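# Move the bolts into the red tote, nothing extra

## Task

Get every bolt into the red tote, and end with no object inside it that was not already there when the scene began.

## Robot and tools

Robot: two arms on a table, left_arm (base near y +0.37 m, carrying a left hand) and right_arm (base near y -0.34 m, carrying a right hand). Each hand has five fingers driven by six motors. Scene frame: origin at table-top height midway between the nominal bases, +x out over the table, +z up, left_arm toward +y. Hand positions and targets in results are given in each arm's own base frame, and offsets run along that arm's base axes. Fixed cameras (cam_high, cam_low, both 504x504) and the table use the scene frame. A camera stand sits behind the arms. Reference images of the five-finger left hand can be viewed with show_instructions.

Hand point: a point fixed to the palm, about 5 cm in front of it and 15 cm out from the wrist flange. Its +z runs along straight fingers, +y points out of the palm, +x runs across the palm away from the thumb on the right hand (toward the thumb on the left hand). Fingertips extend 6 to 7 cm past the point and lie about 6 cm behind it along -y. A bracket on the little-finger side of the wrist can strike objects.

Row layout (28 numbers, all in [-1, 1], always both arms): left dx, dy, dz, rx, ry, rz; left little, ring, middle, index, thumb_bend, thumb_turn; left force_limit, speed; then the same 14 for the right arm. The six pose numbers are an offset, not a pose: they count from that arm's Hand target as it stood when the action (or move) began, with 1.0 meaning 0.6 m of travel or 180 degrees; rx, ry, rz form one rotation vector turning about the Hand target's position. All rows of one action count from the same start, so resending an offset moves the arm further. Sending six zeros re-requests the current Hand target. Finger and thumb numbers are absolute: -1 open/straight, +1 closed; thumb_turn -1 beside the palm, +1 across in front of it. force_limit maps -1..+1 to roughly 0..10 N at the fingertip (0..15 N for the two thumb motors); speed rises linearly to full at +0.48. No number means 'unchanged': to leave a hand alone, repeat its last sent eight hand numbers (before any were sent, use its hand_measured six plus hand_force_limit and hand_speed). Gentle grips: close at speed -0.94 or lower. With the thumb turned in, the hand can hold items about 3.5 to 6.5 cm thick, or a handle down to about 2.5 cm.

Tools:
- execute_actions(actions, cameras): actions is a list of actions; each action is a table of up to 15 rows at 1/30 s each (short tables repeat their final row). An empty list returns state plus all camera images.
- move(target, speed, blend, blocking, cameras): target is one 28-number row or a list of up to 15 rows, every row an offset from the same starting Hand targets. speed in m/s, 0.002 to 4.3, default 0.25 (turning up to twice that in rad/s), one value or one per target. blend in metres rounds corners in a list; 0 stops at each. Paths are straight, do not avoid obstacles or the other arm, and cap at 10 s. blocking=false returns after about 0.5 s while motion continues.
- wait(seconds 0 to 10), stop() to brake a running move, zoom_image(camera cam_high or cam_low, region [x0,y0,x1,y1], at most 504 per side), finished_scene() to end.

Results: end_effector_position (m) and end_effector_quat_wxyz per arm in its base frame; Hand target (the pose later offsets start from, after clipping turns to within 40 degrees of the measured orientation); hand_measured, hand_stopped_by (moving, target, force, stalled, fault), hand_load_n (positive = finger pushed open; near 0 after a lost grip), hand_force_limit, hand_speed; joint positions, velocities, torques. move adds a 'move:' line such as done, off_target, moving, held or fault, with limits=paced or limits=held. Resting 1 to 5 cm below a commanded pose in free air is normal from friction and weight, not proof of contact; send the remaining gap as a new offset if needed.

Cautions: do not drop bolts from height or release them while moving; never let anything leave the table; avoid slamming into fixed or heavy objects and avoid any contact between the two arms or one hand gripping the other's fingers. Keep moves slow near contact; overshooting a contact presses hard. Do not route a path near an arm's own base. A blocked arm keeps pushing until commanded back. Holding loads or stretching out heats motors; at MOTOR HOT, ease off, since 100 °C drops the arm. Loose objects may occasionally get nudged; recheck with cameras before finishing.

Each tool is called after "Request:" in YAML: its name, and indented under it one key for each argument.

Reference images:

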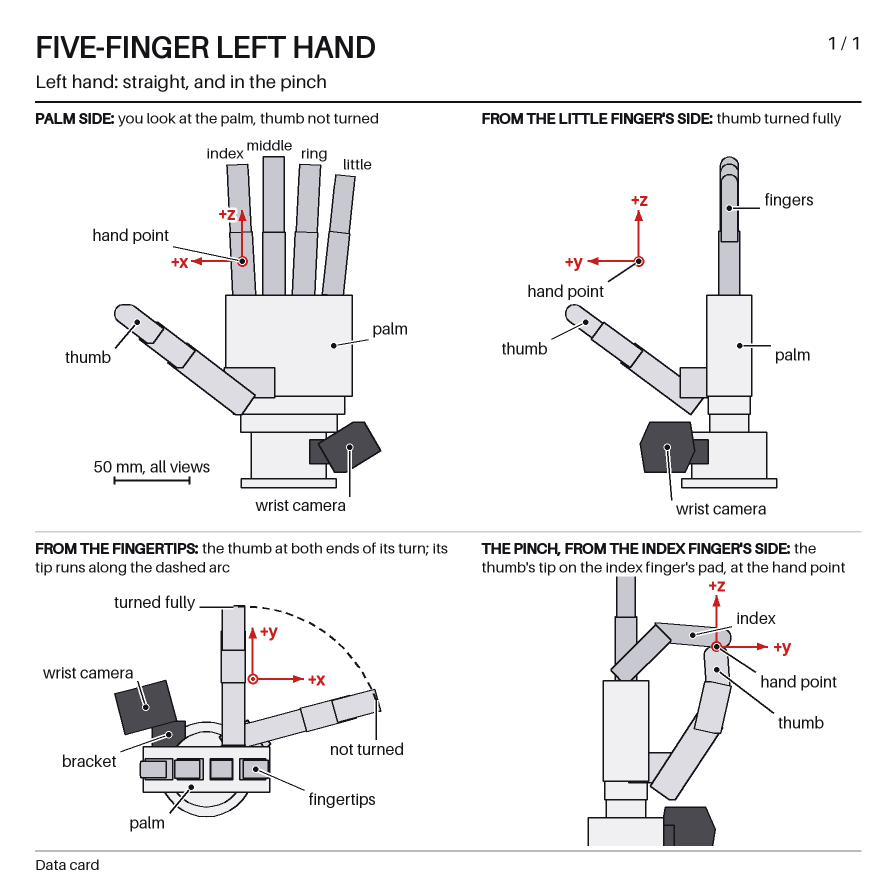

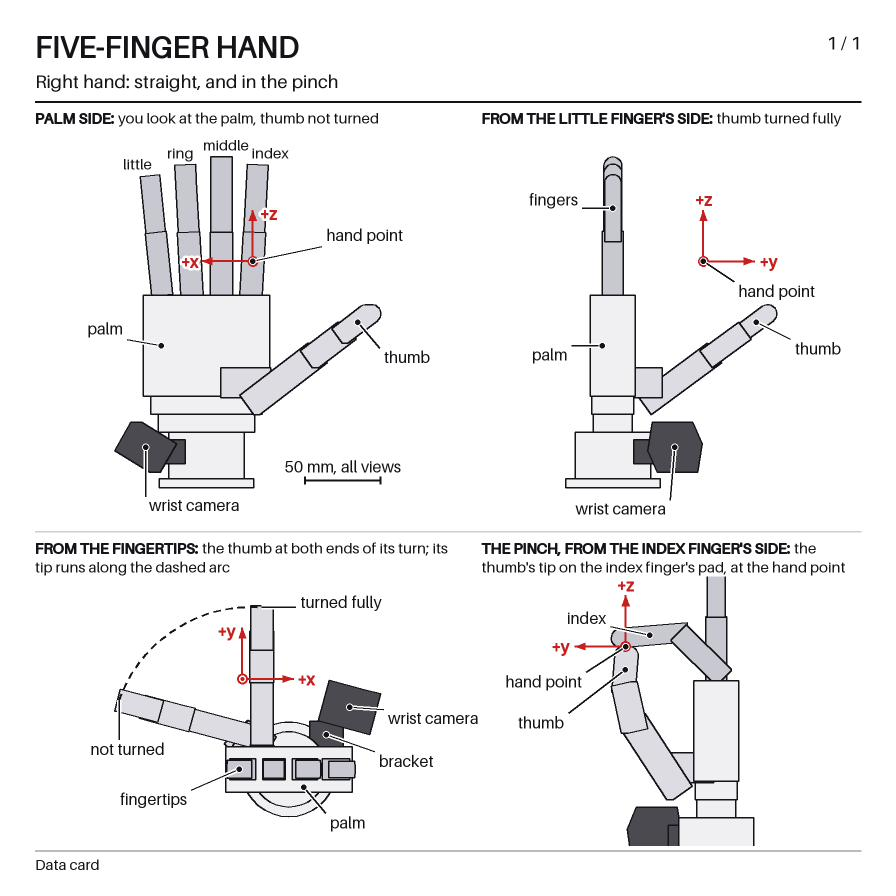

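## Session

Request:
execute_actions:
  actions: []

Scene clock: 0.00 s.
left_arm: end_effector_position=(+0.2699, +0.1476, +0.1111) hand_measured=(-1.000, -1.000, -1.000, -1.000, -1.000, -1.000) hand_load_n=(+0.0, +0.0, +0.0, +0.0, +0.0, +0.0) hand_stopped_by=(target, target, target, target, target, target) hand_force_limit=0.00 hand_speed=-0.80 end_effector_quat_wxyz=(-0.008, +0.739, -0.672, +0.034) | right_arm: end_effector_position=(+0.1652, +0.4752, +0.2317) hand_measured=(-1.000, -1.000, -1.000, -1.000, -1.000, -1.000) hand_load_n=(+0.0, +0.0, +0.0, +0.0, +0.0, +0.0) hand_stopped_by=(target, target, target, target, target, target) hand_force_limit=0.00 hand_speed=-0.80 end_effector_quat_wxyz=(-0.351, +0.671, +0.511, +0.408)
Joint positions: left_arm=[0.545 1.357 0.999 -1.178 0.06 0.449] | right_arm=[1.349 1.094 0.768 -0.109 -0.012 -1.516]
Joint velocities: within noise
Joint torques (N m): no reading
Heat: left arm: hottest wrist yaw 28 °C; right arm: hottest wrist yaw 27 °C.
Hand target: left_arm +0.2758, +0.1512, +0.1150; -0.014, +0.739, -0.672, +0.035 | right_arm +0.1667, +0.4820, +0.2452; -0.358, +0.665, +0.507, +0.415

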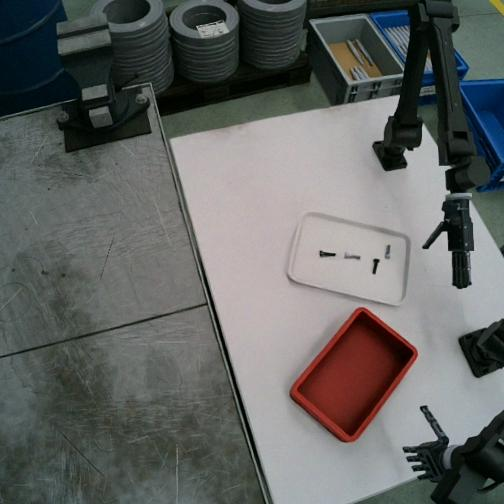

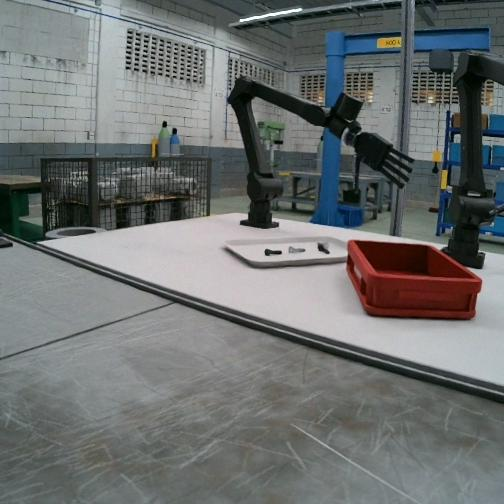

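Request:
zoom_image:
  camera: "cam_high"
  region: [280, 200, 420, 310]

Request:
zoom_image:
  camera: "cam_low"
  region: [220, 220, 360, 280]

Request:
zoom_image:
  camera: "cam_high"
  region: [380, 0, 504, 504]

Scaled by 3.600 from the camera's 504x504 image, which has a finer 720x720 frame.

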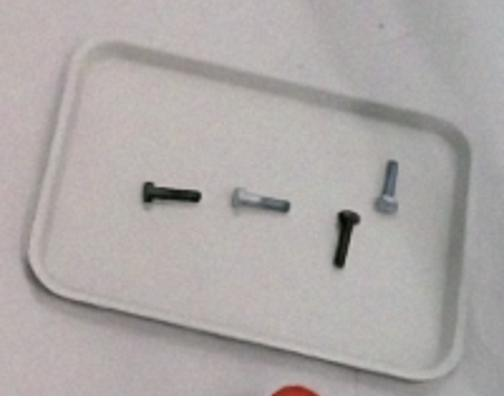

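Scaled by 3.600 from the camera's 504x504 image, which has a finer 720x720 frame.

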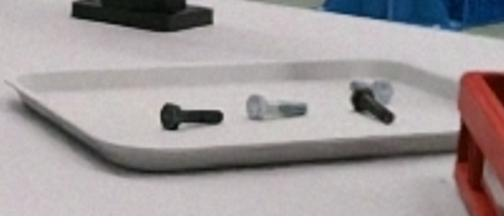

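Scaled by 1.000.

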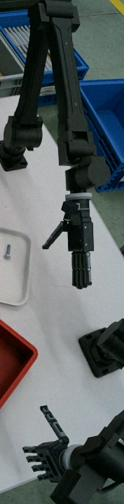

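Request:
move:
  target: [0,0,0,0,0,0,-1,-1,-1,-1,-1,-1,0,-0.8,0.144,-0.358,-0.06,0.0326,0.4167,-0.3294,1,1,0.35,0.4,-1,1,0,0]
  speed: 0.2
  cameras: ["all"]

Scene clock: 117.50 s.
left_arm: end_effector_position=(+0.2699, +0.1476, +0.1111) hand_measured=(-1.000, -1.000, -1.000, -1.000, -1.000, -1.000) hand_load_n=(+0.0, +0.0, +0.0, +0.0, +0.0, +0.0) hand_stopped_by=(target, target, target, target, target, target) hand_force_limit=0.00 hand_speed=-0.80 end_effector_quat_wxyz=(-0.008, +0.739, -0.672, +0.034) | right_arm: end_effector_position=(+0.2388, +0.2588, +0.1866) hand_measured=(+1.000, +1.000, +0.350, +0.400, -1.000, +1.000) hand_load_n=(+0.0, +0.0, +0.0, +0.0, +0.0, +0.0) hand_stopped_by=(target, target, target, target, target, target) hand_force_limit=0.00 hand_speed=0.00 end_effector_quat_wxyz=(-0.362, +0.911, -0.186, +0.071)
Joint positions: left_arm=[0.545 1.357 0.999 -1.178 0.06 0.449] | right_arm=[0.615 0.961 0.822 -0.758 -0.373 -0.42]
Joint torques (N m): left_arm=[-0.44 -10.05 8.53 0.61 0.02 0.01] | right_arm=[0.5 -2.55 16.96 1.28 -0.44 0.2]
Heat: left arm: hottest elbow 32 °C; right arm: hottest elbow 37 °C.
Hand target: left_arm +0.2758, +0.1512, +0.1150; -0.014, +0.739, -0.672, +0.035 | right_arm +0.2531, +0.2672, +0.2093; -0.374, +0.904, -0.192, +0.079
Off the commanded pose: left_arm 0.008 m, 1 deg | right_arm 0.028 m, 2 deg.
move: off_target (right_arm)

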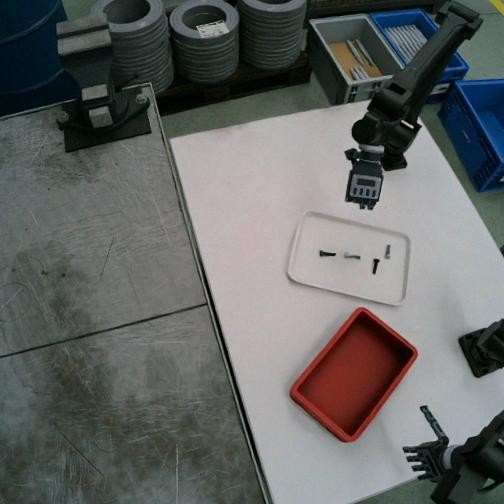

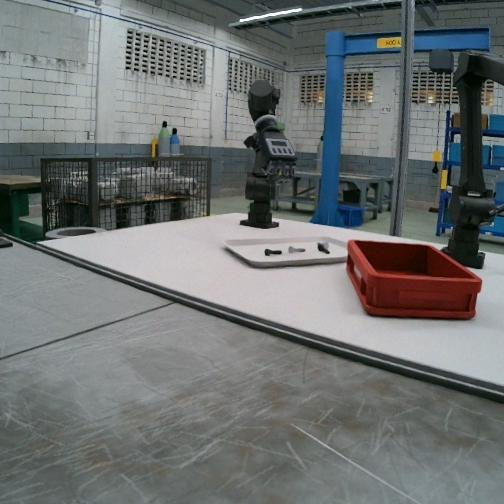

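Request:
zoom_image:
  camera: "cam_high"
  region: [320, 130, 440, 220]

Request:
zoom_image:
  camera: "cam_low"
  region: [220, 70, 340, 190]

Scaled by 4.200 from the camera's 504x504 image, which has a finer 720x720 frame.

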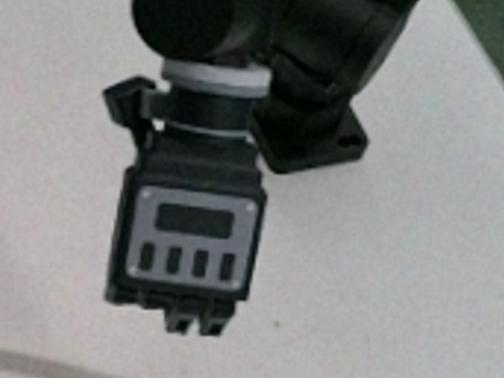

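Scaled by 4.200 from the camera's 504x504 image, which has a finer 720x720 frame.

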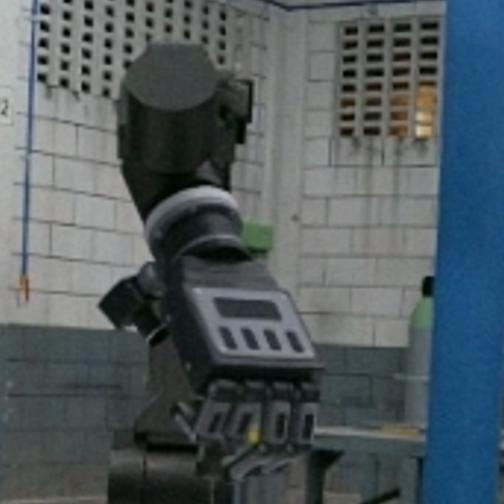

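Request:
move:
  target: [0,0,0,0,0,0,-1,-1,-1,-1,-1,-1,0,-0.8,0,0,-0.15,0,0,0,1,1,0.35,0.4,-1,1,0,0]
  speed: 0.2
  cameras: ["all"]

Request:
zoom_image:
  camera: "cam_high"
  region: [300, 160, 430, 310]

Request:
zoom_image:
  camera: "cam_low"
  region: [210, 150, 360, 280]

Scene clock: 146.00 s.
left_arm: end_effector_position=(+0.2699, +0.1476, +0.1111) hand_measured=(-1.000, -1.000, -1.000, -1.000, -1.000, -1.000) hand_load_n=(+0.0, +0.0, +0.0, +0.0, +0.0, +0.0) hand_stopped_by=(target, target, target, target, target, target) hand_force_limit=0.00 hand_speed=-0.80 end_effector_quat_wxyz=(-0.008, +0.739, -0.672, +0.034) | right_arm: end_effector_position=(+0.2507, +0.2673, +0.1243) hand_measured=(+1.000, +1.000, +0.350, +0.400, -1.000, +1.000) hand_load_n=(+0.0, +0.0, +0.0, +0.0, +0.0, +0.0) hand_stopped_by=(target, target, target, target, target, target) hand_force_limit=0.00 hand_speed=0.00 end_effector_quat_wxyz=(-0.375, +0.905, -0.182, +0.083)
Joint positions: left_arm=[0.545 1.357 0.999 -1.178 0.06 0.449] | right_arm=[0.615 1.03 0.684 -0.512 -0.374 -0.419]
Joint torques (N m): left_arm=[-0.44 -10.05 8.53 0.61 0.02 0.01] | right_arm=[0.32 -3.43 10.86 2.25 -0.36 0.2]
Heat: left arm: hottest elbow 32 °C; right arm: hottest elbow 42 °C.
Hand target: left_arm +0.2758, +0.1512, +0.1150; -0.014, +0.739, -0.672, +0.035 | right_arm +0.2531, +0.2672, +0.1192; -0.374, +0.904, -0.192, +0.079
Off the commanded pose: left_arm 0.008 m, 1 deg | right_arm 0.006 m, 1 deg.
move: done

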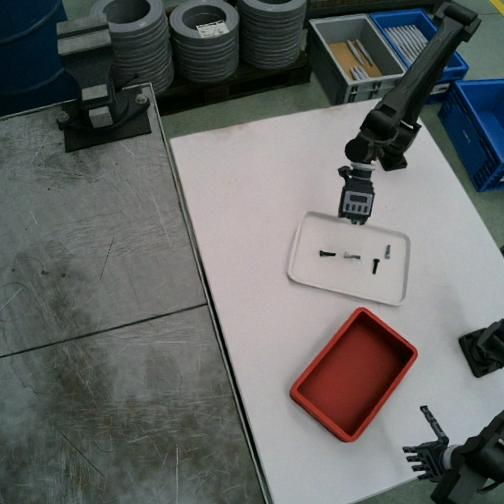

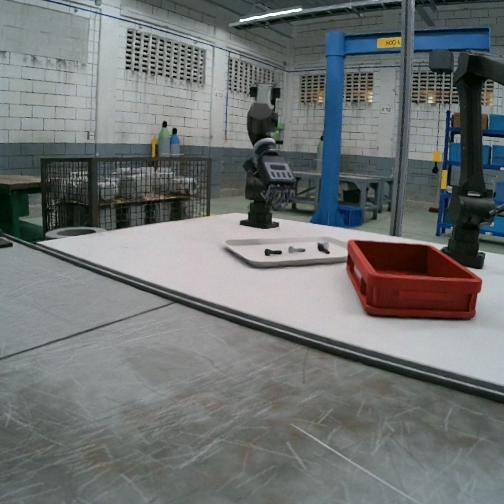

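Scaled by 3.360 from the camera's 504x504 image, which has a finer 720x720 frame.

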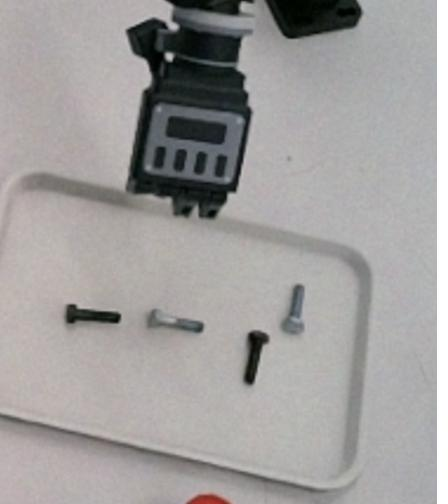

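Scaled by 3.360 from the camera's 504x504 image, which has a finer 720x720 frame.

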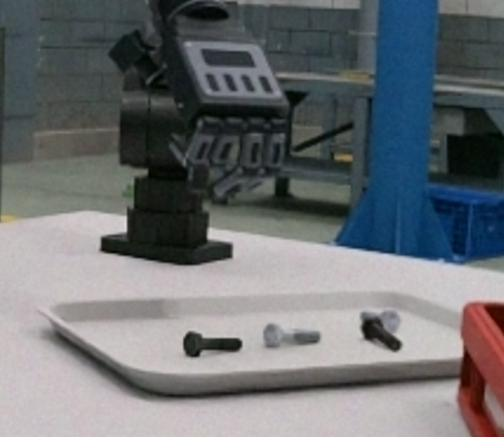

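Request:
move:
  target: [0,0,0,0,0,0,-1,-1,-1,-1,-1,-1,0,-0.8,0.034,0.076,-0.1,0,0,0,1,1,0.35,0.4,-1,1,0,0]
  speed: 0.15
  cameras: ["all"]

Request:
zoom_image:
  camera: "cam_high"
  region: [300, 180, 420, 300]

Request:
zoom_image:
  camera: "cam_low"
  region: [220, 170, 340, 280]

Scene clock: 153.90 s.
left_arm: end_effector_position=(+0.2699, +0.1476, +0.1111) hand_measured=(-1.000, -1.000, -1.000, -1.000, -1.000, -1.000) hand_load_n=(-0.5, +0.0, +0.0, +0.0, +0.0, +0.0) hand_stopped_by=(target, target, target, target, target, target) hand_force_limit=0.00 hand_speed=-0.80 end_effector_quat_wxyz=(-0.008, +0.739, -0.672, +0.034) | right_arm: end_effector_position=(+0.2755, +0.3093, +0.0655) hand_measured=(+1.000, +1.000, +0.350, +0.400, -1.000, +1.000) hand_load_n=(+0.0, +0.0, +0.0, +0.0, +0.0, +0.0) hand_stopped_by=(target, target, target, target, target, target) hand_force_limit=0.00 hand_speed=0.00 end_effector_quat_wxyz=(-0.376, +0.903, -0.188, +0.085)
Joint positions: left_arm=[0.545 1.357 0.999 -1.178 0.06 0.449] | right_arm=[0.675 1.255 0.669 -0.25 -0.328 -0.359]
Joint torques (N m): left_arm=[-0.5 -10.05 8.54 0.62 0.01 0.01] | right_arm=[1.38 -5.01 10.02 2.13 -0.17 0.23]
Heat: left arm: hottest elbow 33 °C; right arm: hottest elbow 41 °C.
Hand target: left_arm +0.2758, +0.1512, +0.1150; -0.014, +0.739, -0.672, +0.035 | right_arm +0.2735, +0.3129, +0.0592; -0.374, +0.904, -0.192, +0.079
Off the commanded pose: left_arm 0.008 m, 1 deg | right_arm 0.007 m, 1 deg.
move: done

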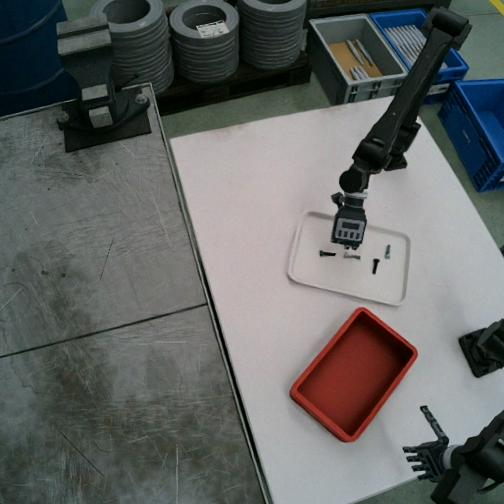

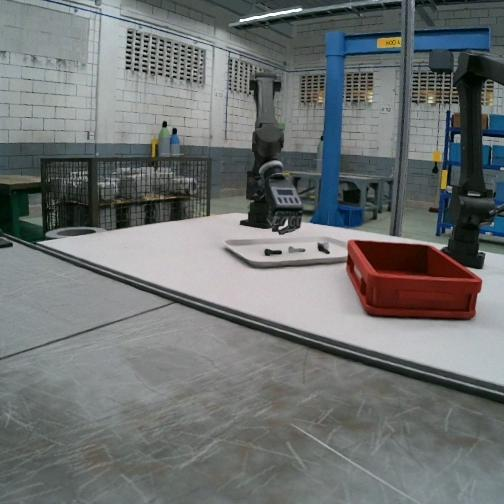

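Scaled by 4.200 from the camera's 504x504 image, which has a finer 720x720 frame.

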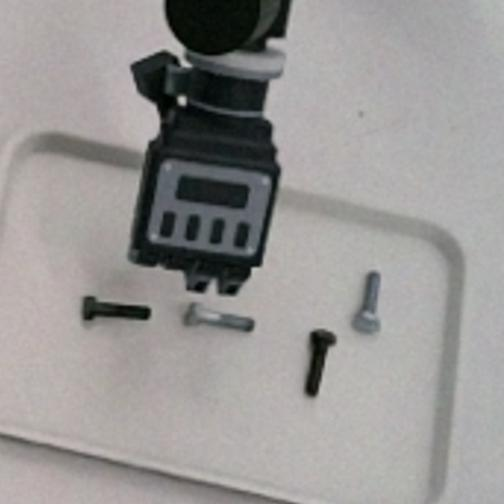

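Scaled by 4.200 from the camera's 504x504 image, which has a finer 720x720 frame.

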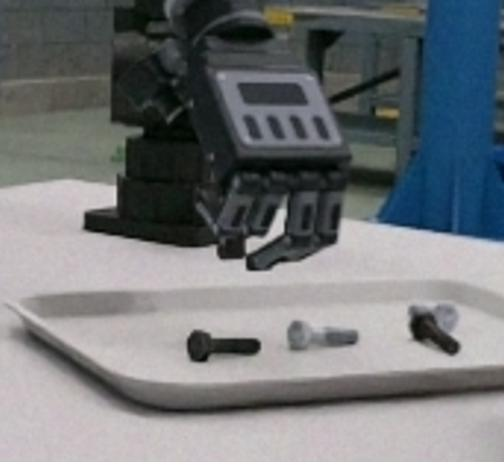

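Request:
move:
  target: [0,0,0,0,0,0,-1,-1,-1,-1,-1,-1,0,-0.8,-0.026,0.0645,-0.045,0,0,0,1,1,0.35,0.4,-1,1,0,0]
  speed: 0.12
  cameras: ["all"]

Request:
zoom_image:
  camera: "cam_high"
  region: [310, 200, 410, 300]

Request:
zoom_image:
  camera: "cam_low"
  region: [240, 180, 340, 280]

Scene clock: 166.23 s.
left_arm: end_effector_position=(+0.2699, +0.1476, +0.1111) hand_measured=(-1.000, -1.000, -1.000, -1.000, -1.000, -1.000) hand_load_n=(+0.0, +0.0, +0.0, +0.0, +0.0, +0.0) hand_stopped_by=(target, target, target, target, target, target) hand_force_limit=0.00 hand_speed=-0.80 end_effector_quat_wxyz=(-0.008, +0.739, -0.672, +0.034) | right_arm: end_effector_position=(+0.2622, +0.3504, +0.0418) hand_measured=(+1.000, +1.000, +0.350, +0.400, -1.000, +1.000) hand_load_n=(+0.0, +0.0, +0.0, +0.0, +0.0, +0.0) hand_stopped_by=(target, target, target, target, target, target) hand_force_limit=0.00 hand_speed=0.00 end_effector_quat_wxyz=(-0.379, +0.902, -0.187, +0.086)
Joint positions: left_arm=[0.545 1.357 0.999 -1.178 0.06 0.449] | right_arm=[0.789 1.35 0.669 -0.124 -0.252 -0.272]
Joint torques (N m): left_arm=[-0.38 -10.05 8.54 0.59 0.01 0.01] | right_arm=[1.61 -5.83 8.94 2.28 -0.12 0.2]
Heat: left arm: hottest elbow 33 °C; right arm: hottest elbow 38 °C.
Hand target: left_arm +0.2758, +0.1512, +0.1150; -0.014, +0.739, -0.672, +0.035 | right_arm +0.2579, +0.3515, +0.0323; -0.374, +0.904, -0.192, +0.079
Off the commanded pose: left_arm 0.008 m, 1 deg | right_arm 0.011 m, 1 deg.
move: off_target (right_arm)

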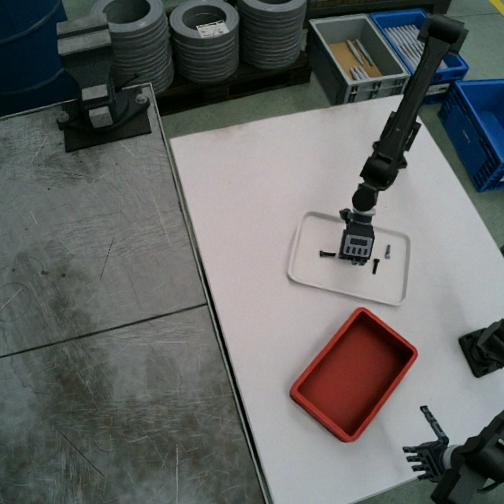

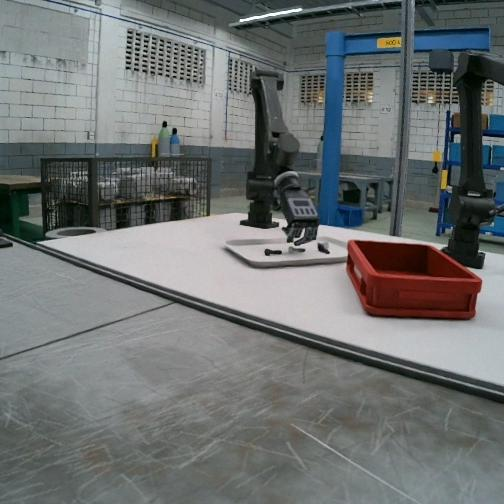

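Scaled by 5.040 from the camera's 504x504 image, which has a finer 720x720 frame.

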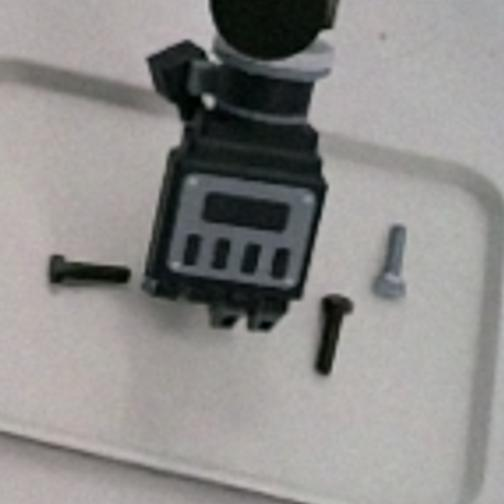

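Scaled by 5.040 from the camera's 504x504 image, which has a finer 720x720 frame.

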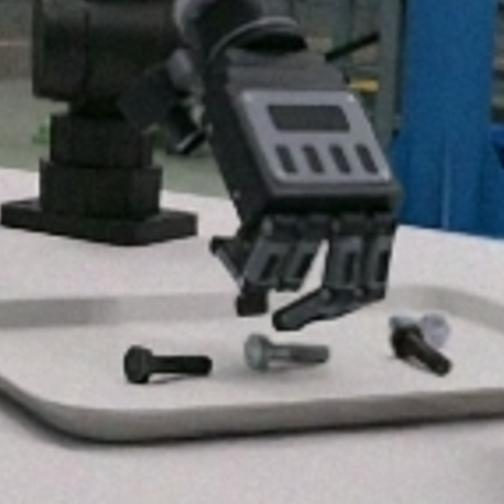

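Request:
move:
  target: [0,0,0,0,0,0,-1,-1,-1,-1,-1,-1,0,-0.8,-0.006,0.003,-0.033,0,0,0,1,1,0.42,0.38,-1,1,0,0]
  speed: 0.05
  cameras: ["all"]

Request:
zoom_image:
  camera: "cam_high"
  region: [310, 200, 410, 300]

Request:
zoom_image:
  camera: "cam_low"
  region: [260, 200, 340, 280]

Scene clock: 187.37 s.
left_arm: end_effector_position=(+0.2699, +0.1476, +0.1111) hand_measured=(-1.000, -1.000, -1.000, -1.000, -1.000, -1.000) hand_load_n=(+0.0, +0.5, +0.0, +0.0, +0.0, +0.0) hand_stopped_by=(target, target, target, target, target, target) hand_force_limit=0.00 hand_speed=-0.80 end_effector_quat_wxyz=(-0.008, +0.739, -0.672, +0.034) | right_arm: end_effector_position=(+0.2641, +0.3576, +0.0316) hand_measured=(+1.000, +1.000, +0.420, +0.380, -1.000, +1.000) hand_load_n=(+0.0, +0.0, -1.5, +0.0, +0.0, +0.0) hand_stopped_by=(target, target, target, target, target, target) hand_force_limit=0.00 hand_speed=0.00 end_effector_quat_wxyz=(-0.389, +0.898, -0.186, +0.092)
Joint positions: left_arm=[0.545 1.357 0.999 -1.178 0.06 0.449] | right_arm=[0.798 1.382 0.652 -0.046 -0.245 -0.261]
Joint torques (N m): left_arm=[-0.38 -10.05 8.54 0.61 0.02 0.01] | right_arm=[1.61 -5.48 7.71 2.14 -0.08 0.21]
Heat: left arm: hottest elbow 33 °C; right arm: hottest elbow 35 °C.
Hand target: left_arm +0.2758, +0.1512, +0.1150; -0.014, +0.739, -0.672, +0.035 | right_arm +0.2543, +0.3533, +0.0124; -0.374, +0.904, -0.192, +0.079
Off the commanded pose: left_arm 0.008 m, 1 deg | right_arm 0.022 m, 3 deg.
move: off_target (right_arm)

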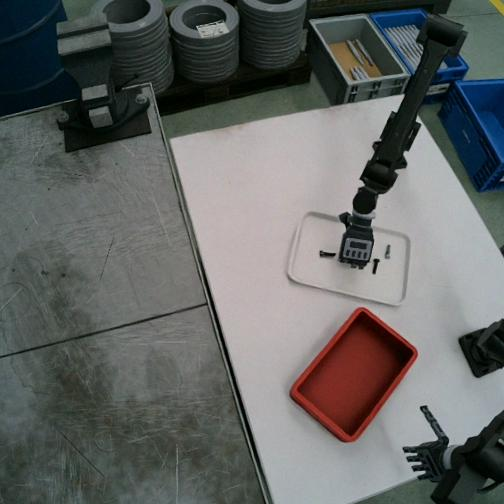

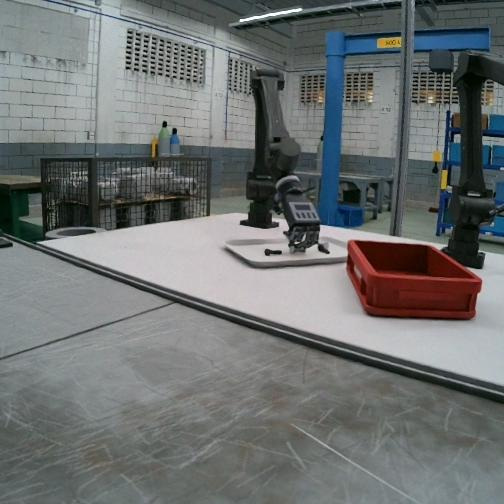

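Scaled by 5.040 from the camera's 504x504 image, which has a finer 720x720 frame.

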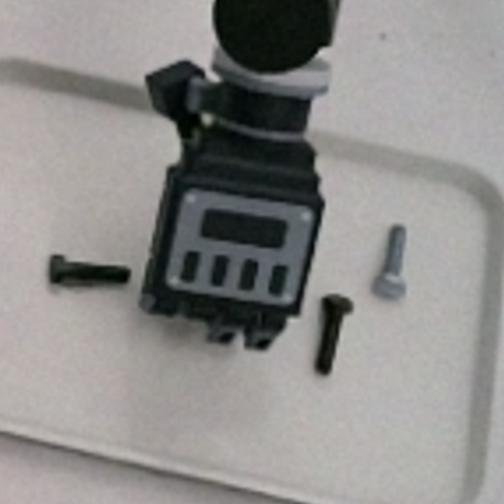

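Scaled by 6.300 from the camera's 504x504 image, which has a finer 720x720 frame.

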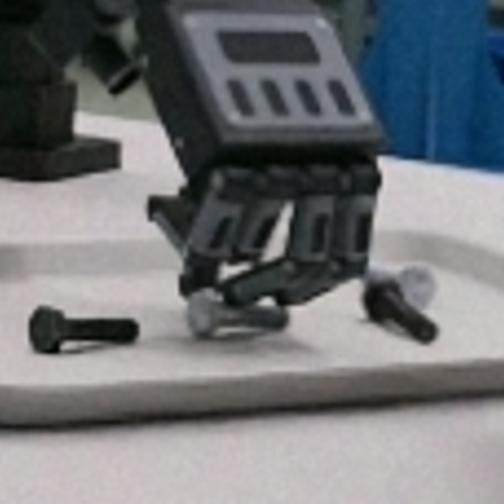

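Request:
move:
  target:
    - [0,0,0,0,0,0,-1,-1,-1,-1,-1,-1,0,-0.8,0,0,0.05,0,0,0,1,1,0.42,0.38,-1,1,0,0]
    - [0,0,0,0,0,0,-1,-1,-1,-1,-1,-1,0,-0.8,0.011,0.027,0.05,0,0,0,1,1,0.42,0.38,-1,1,0,0]
  speed: 0.08
  cameras: ["all"]

Request:
zoom_image:
  camera: "cam_high"
  region: [310, 200, 410, 300]

Request:
zoom_image:
  camera: "cam_low"
  region: [260, 200, 340, 280]

Scene clock: 208.10 s.
left_arm: end_effector_position=(+0.2699, +0.1476, +0.1111) hand_measured=(-1.000, -1.000, -1.000, -1.000, -1.000, -1.000) hand_load_n=(+0.0, -0.5, +0.0, +0.0, +0.0, +0.0) hand_stopped_by=(target, target, target, target, target, target) hand_force_limit=0.00 hand_speed=-0.80 end_effector_quat_wxyz=(-0.008, +0.739, -0.672, +0.034) | right_arm: end_effector_position=(+0.2502, +0.3525, +0.0322) hand_measured=(+1.000, +1.000, +0.420, +0.380, -1.000, +1.000) hand_load_n=(+0.0, +0.0, +0.0, +0.0, +0.0, +0.0) hand_stopped_by=(target, target, target, target, target, target) hand_force_limit=0.00 hand_speed=0.00 end_effector_quat_wxyz=(-0.366, +0.908, -0.190, +0.077)
Joint positions: left_arm=[0.545 1.357 0.999 -1.178 0.06 0.449] | right_arm=[0.817 1.364 0.663 -0.133 -0.233 -0.25]
Joint torques (N m): left_arm=[-0.44 -10.11 8.54 0.61 0.01 0.01] | right_arm=[1.85 -5.95 13.52 1.54 -0.11 0.22]
Heat: left arm: hottest elbow 33 °C; right arm: hottest elbow 34 °C.
Hand target: left_arm +0.2758, +0.1512, +0.1150; -0.014, +0.739, -0.672, +0.035 | right_arm +0.2609, +0.3695, +0.0425; -0.374, +0.904, -0.192, +0.079
Off the commanded pose: left_arm 0.008 m, 1 deg | right_arm 0.023 m, 1 deg.
move: off_target (right_arm)

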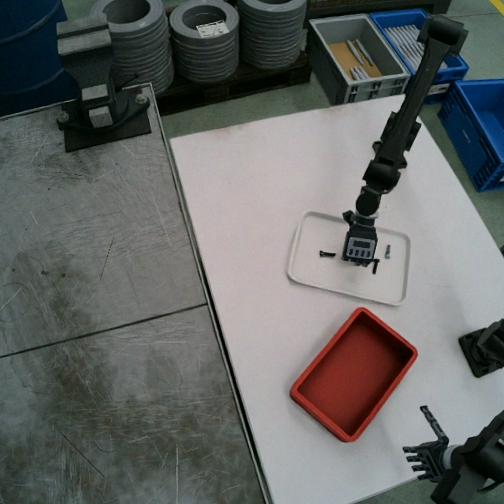

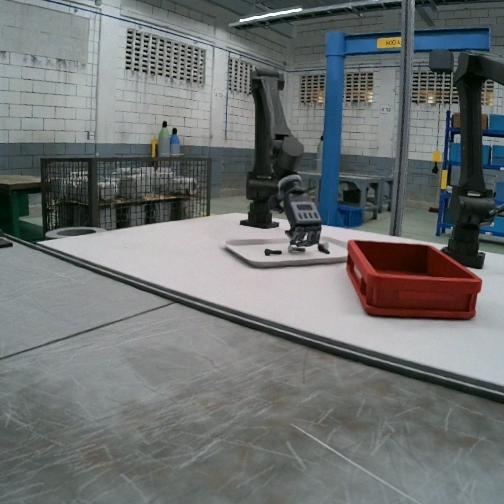

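Scaled by 5.040 from the camera's 504x504 image, which has a finer 720x720 frame.

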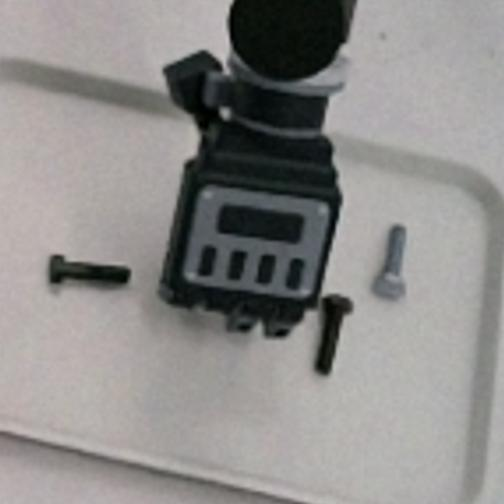

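Scaled by 6.300 from the camera's 504x504 image, which has a finer 720x720 frame.

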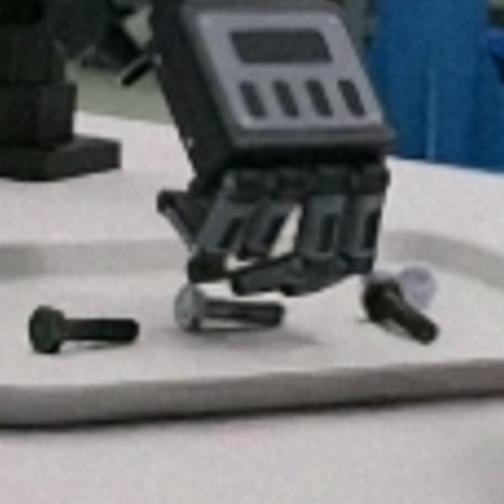

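Request:
move:
  target: [0,0,0,0,0,0,-1,-1,-1,-1,-1,-1,0,-0.8,0.018,0.028,0.012,0,0,0,1,1,0.42,0.38,-1,1,0,0]
  speed: 0.08
  cameras: ["all"]

Request:
zoom_image:
  camera: "cam_high"
  region: [310, 200, 410, 300]

Request:
zoom_image:
  camera: "cam_low"
  region: [260, 200, 340, 280]

Scene clock: 214.63 s.
left_arm: end_effector_position=(+0.2699, +0.1476, +0.1111) hand_measured=(-1.000, -1.000, -1.000, -1.000, -1.000, -1.000) hand_load_n=(+0.0, +0.0, +0.0, +0.0, +0.0, +0.0) hand_stopped_by=(target, target, target, target, target, target) hand_force_limit=0.00 hand_speed=-0.80 end_effector_quat_wxyz=(-0.008, +0.739, -0.672, +0.034) | right_arm: end_effector_position=(+0.2622, +0.3694, +0.0399) hand_measured=(+1.000, +1.000, +0.420, +0.380, -1.000, +1.000) hand_load_n=(+0.0, +0.0, +0.0, +0.0, +0.0, +0.0) hand_stopped_by=(target, target, target, target, target, target) hand_force_limit=0.00 hand_speed=0.00 end_effector_quat_wxyz=(-0.367, +0.907, -0.191, +0.078)
Joint positions: left_arm=[0.545 1.357 0.999 -1.178 0.06 0.449] | right_arm=[0.825 1.4 0.723 -0.152 -0.226 -0.243]
Joint torques (N m): left_arm=[-0.38 -10.05 8.54 0.61 0.02 0.01] | right_arm=[1.44 -6.59 13.81 1.54 -0.11 0.2]
Heat: left arm: hottest elbow 33 °C; right arm: hottest elbow 34 °C.
Hand target: left_arm +0.2758, +0.1512, +0.1150; -0.014, +0.739, -0.672, +0.035 | right_arm +0.2716, +0.3864, +0.0497; -0.374, +0.904, -0.192, +0.079
Off the commanded pose: left_arm 0.008 m, 1 deg | right_arm 0.022 m, 1 deg.
move: off_target (right_arm)

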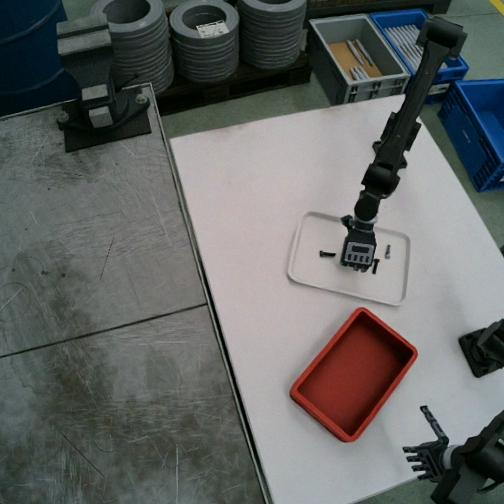

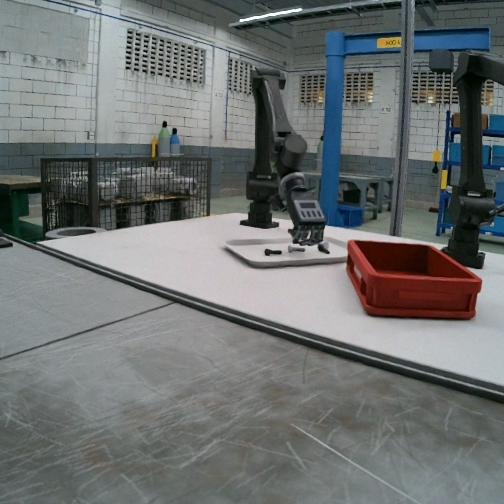

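Scaled by 5.040 from the camera's 504x504 image, which has a finer 720x720 frame.

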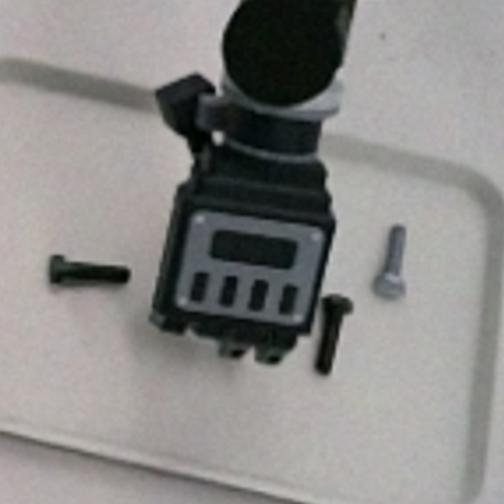

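Scaled by 6.300 from the camera's 504x504 image, which has a finer 720x720 frame.

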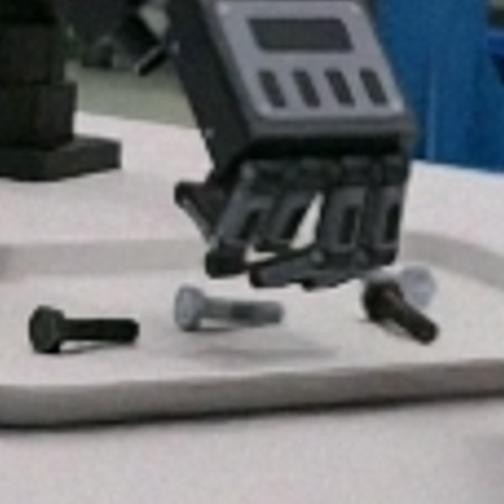

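Request:
move:
  target: [0,0,0,0,0,0,-1,-1,-1,-1,-1,-1,0,-0.8,-0.014,-0.018,-0.055,0,0,0,1,1,0.42,0.38,-1,1,0,0]
  speed: 0.05
  cameras: ["all"]

Request:
zoom_image:
  camera: "cam_high"
  region: [310, 200, 410, 300]

Request:
zoom_image:
  camera: "cam_low"
  region: [260, 200, 340, 280]

Scene clock: 229.90 s.
left_arm: end_effector_position=(+0.2699, +0.1476, +0.1111) hand_measured=(-1.000, -1.000, -1.000, -1.000, -1.000, -1.000) hand_load_n=(+0.0, +0.0, +0.0, +0.0, -0.5, +0.0) hand_stopped_by=(target, target, target, target, target, target) hand_force_limit=0.00 hand_speed=-0.80 end_effector_quat_wxyz=(-0.008, +0.739, -0.672, +0.034) | right_arm: end_effector_position=(+0.2708, +0.3791, +0.0352) hand_measured=(+1.000, +1.000, +0.420, +0.380, -1.000, +1.000) hand_load_n=(+0.0, +0.0, +0.0, +0.0, +0.5, +0.5) hand_stopped_by=(target, target, target, target, target, target) hand_force_limit=0.00 hand_speed=0.00 end_effector_quat_wxyz=(-0.386, +0.899, -0.188, +0.089)
Joint positions: left_arm=[0.545 1.357 0.999 -1.178 0.06 0.449] | right_arm=[0.825 1.429 0.715 -0.068 -0.226 -0.239]
Joint torques (N m): left_arm=[-0.38 -10.05 8.54 0.59 0.01 0.01] | right_arm=[1.73 -6.42 7.72 2.39 -0.17 0.13]
Heat: left arm: hottest elbow 33 °C; right arm: hottest elbow 36 °C.
Hand target: left_arm +0.2758, +0.1512, +0.1150; -0.014, +0.739, -0.672, +0.035 | right_arm +0.2632, +0.3755, +0.0165; -0.374, +0.904, -0.192, +0.079
Off the commanded pose: left_arm 0.008 m, 1 deg | right_arm 0.020 m, 2 deg.
move: off_target (right_arm)

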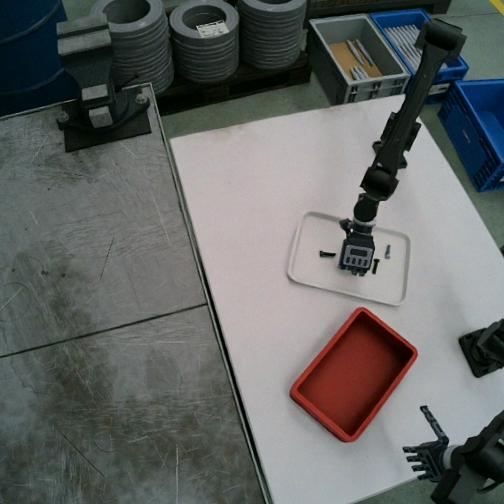

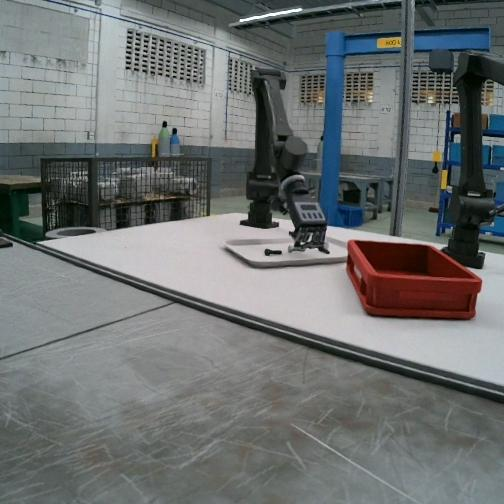

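Scaled by 5.040 from the camera's 504x504 image, which has a finer 720x720 frame.

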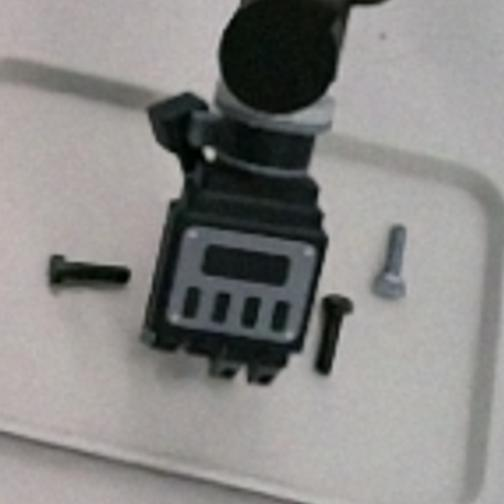

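Scaled by 6.300 from the camera's 504x504 image, which has a finer 720x720 frame.

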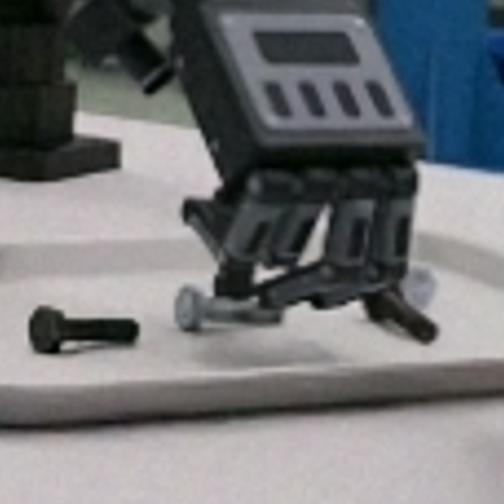

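Request:
move:
  target: [0,0,0,0,0,0,-1,-1,-1,-1,-1,-1,0,-0.8,0,0,0.0725,0,0,0,1,1,0.42,0.38,-1,1,0,0]
  speed: 0.08
  cameras: []

Scene clock: 241.90 s.
left_arm: end_effector_position=(+0.2699, +0.1476, +0.1111) hand_measured=(-1.000, -1.000, -1.000, -1.000, -1.000, -1.000) hand_load_n=(+0.0, +0.0, +0.0, +0.0, +0.0, +0.0) hand_stopped_by=(target, target, target, target, target, target) hand_force_limit=0.00 hand_speed=-0.80 end_effector_quat_wxyz=(-0.008, +0.739, -0.672, +0.034) | right_arm: end_effector_position=(+0.2551, +0.3621, +0.0414) hand_measured=(+1.000, +1.000, +0.420, +0.380, -1.000, +1.000) hand_load_n=(+0.0, +0.0, +0.0, +0.0, +0.0, +0.0) hand_stopped_by=(target, target, target, target, target, target) hand_force_limit=0.00 hand_speed=0.00 end_effector_quat_wxyz=(-0.359, +0.910, -0.195, +0.073)
Joint positions: left_arm=[0.545 1.357 0.999 -1.178 0.06 0.449] | right_arm=[0.825 1.378 0.715 -0.187 -0.226 -0.239]
Joint torques (N m): left_arm=[-0.38 -10.11 8.54 0.59 0.02 0.01] | right_arm=[1.73 -8.94 12.74 1.4 -0.18 0.15]
Heat: left arm: hottest elbow 33 °C; right arm: hottest elbow 35 °C.
Hand target: left_arm +0.2758, +0.1512, +0.1150; -0.014, +0.739, -0.672, +0.035 | right_arm +0.2632, +0.3755, +0.0600; -0.374, +0.904, -0.192, +0.079
Off the commanded pose: left_arm 0.008 m, 1 deg | right_arm 0.024 m, 2 deg.
move: off_target (right_arm)
No camera images: "cameras" was empty.

Request:
move:
  target: [0,0,0,0,0,0,-1,-1,-1,-1,-1,-1,0,-0.8,-0.004,-0.013,-0.08,0,0,0,1,1,0.42,0.38,-1,1,0,0]
  speed: 0.05
  cameras: ["all"]

Request:
zoom_image:
  camera: "cam_high"
  region: [310, 200, 410, 300]

Request:
zoom_image:
  camera: "cam_low"
  region: [260, 200, 340, 280]

Scene clock: 246.67 s.
left_arm: end_effector_position=(+0.2699, +0.1476, +0.1111) hand_measured=(-1.000, -1.000, -1.000, -1.000, -1.000, -1.000) hand_load_n=(+0.0, +0.0, +0.0, +0.0, +0.0, -0.5) hand_stopped_by=(target, target, target, target, target, target) hand_force_limit=0.00 hand_speed=-0.80 end_effector_quat_wxyz=(-0.008, +0.739, -0.672, +0.034) | right_arm: end_effector_position=(+0.2625, +0.3714, +0.0256) hand_measured=(+1.000, +1.000, +0.420, +0.380, -1.000, +1.000) hand_load_n=(+0.0, +0.0, +0.0, +0.0, +0.0, +0.5) hand_stopped_by=(target, target, target, target, target, target) hand_force_limit=0.00 hand_speed=0.00 end_effector_quat_wxyz=(-0.382, +0.901, -0.189, +0.084)
Joint positions: left_arm=[0.545 1.357 0.999 -1.178 0.06 0.449] | right_arm=[0.825 1.426 0.684 -0.053 -0.231 -0.239]
Joint torques (N m): left_arm=[-0.5 -10.05 8.53 0.62 0.01 0.01] | right_arm=[1.08 -6.07 8.23 2.32 -0.26 0.11]
Heat: left arm: hottest elbow 33 °C; right arm: hottest elbow 35 °C.
Hand target: left_arm +0.2758, +0.1512, +0.1150; -0.014, +0.739, -0.672, +0.035 | right_arm +0.2609, +0.3678, +0.0122; -0.374, +0.904, -0.192, +0.079
Off the commanded pose: left_arm 0.008 m, 1 deg | right_arm 0.014 m, 1 deg.
move: off_target (right_arm)

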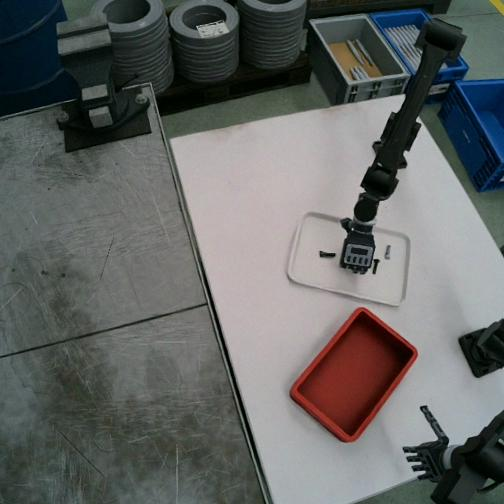

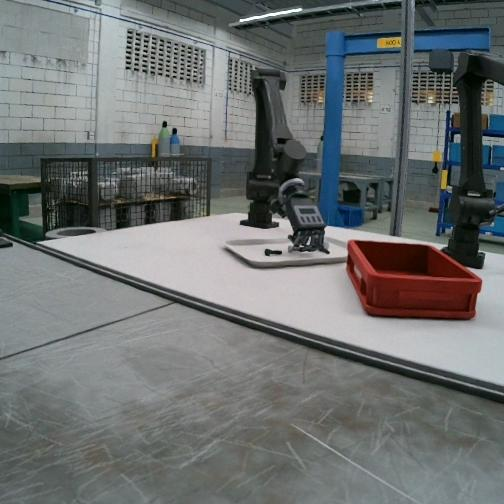

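Scaled by 5.040 from the camera's 504x504 image, which has a finer 720x720 frame.

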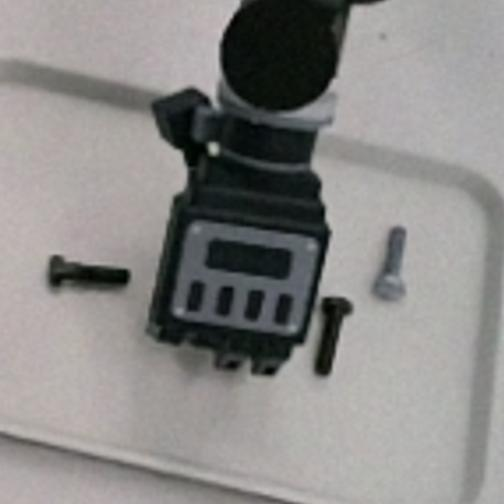

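Scaled by 6.300 from the camera's 504x504 image, which has a finer 720x720 frame.

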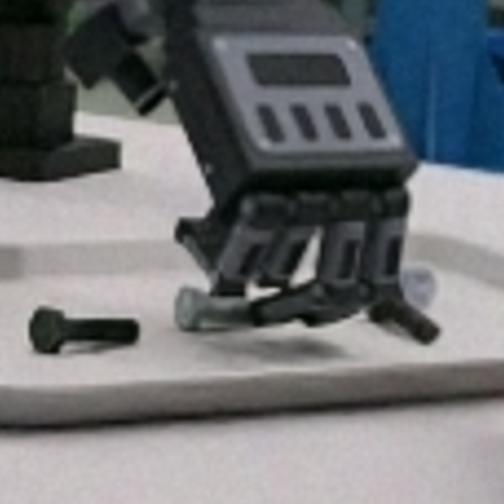

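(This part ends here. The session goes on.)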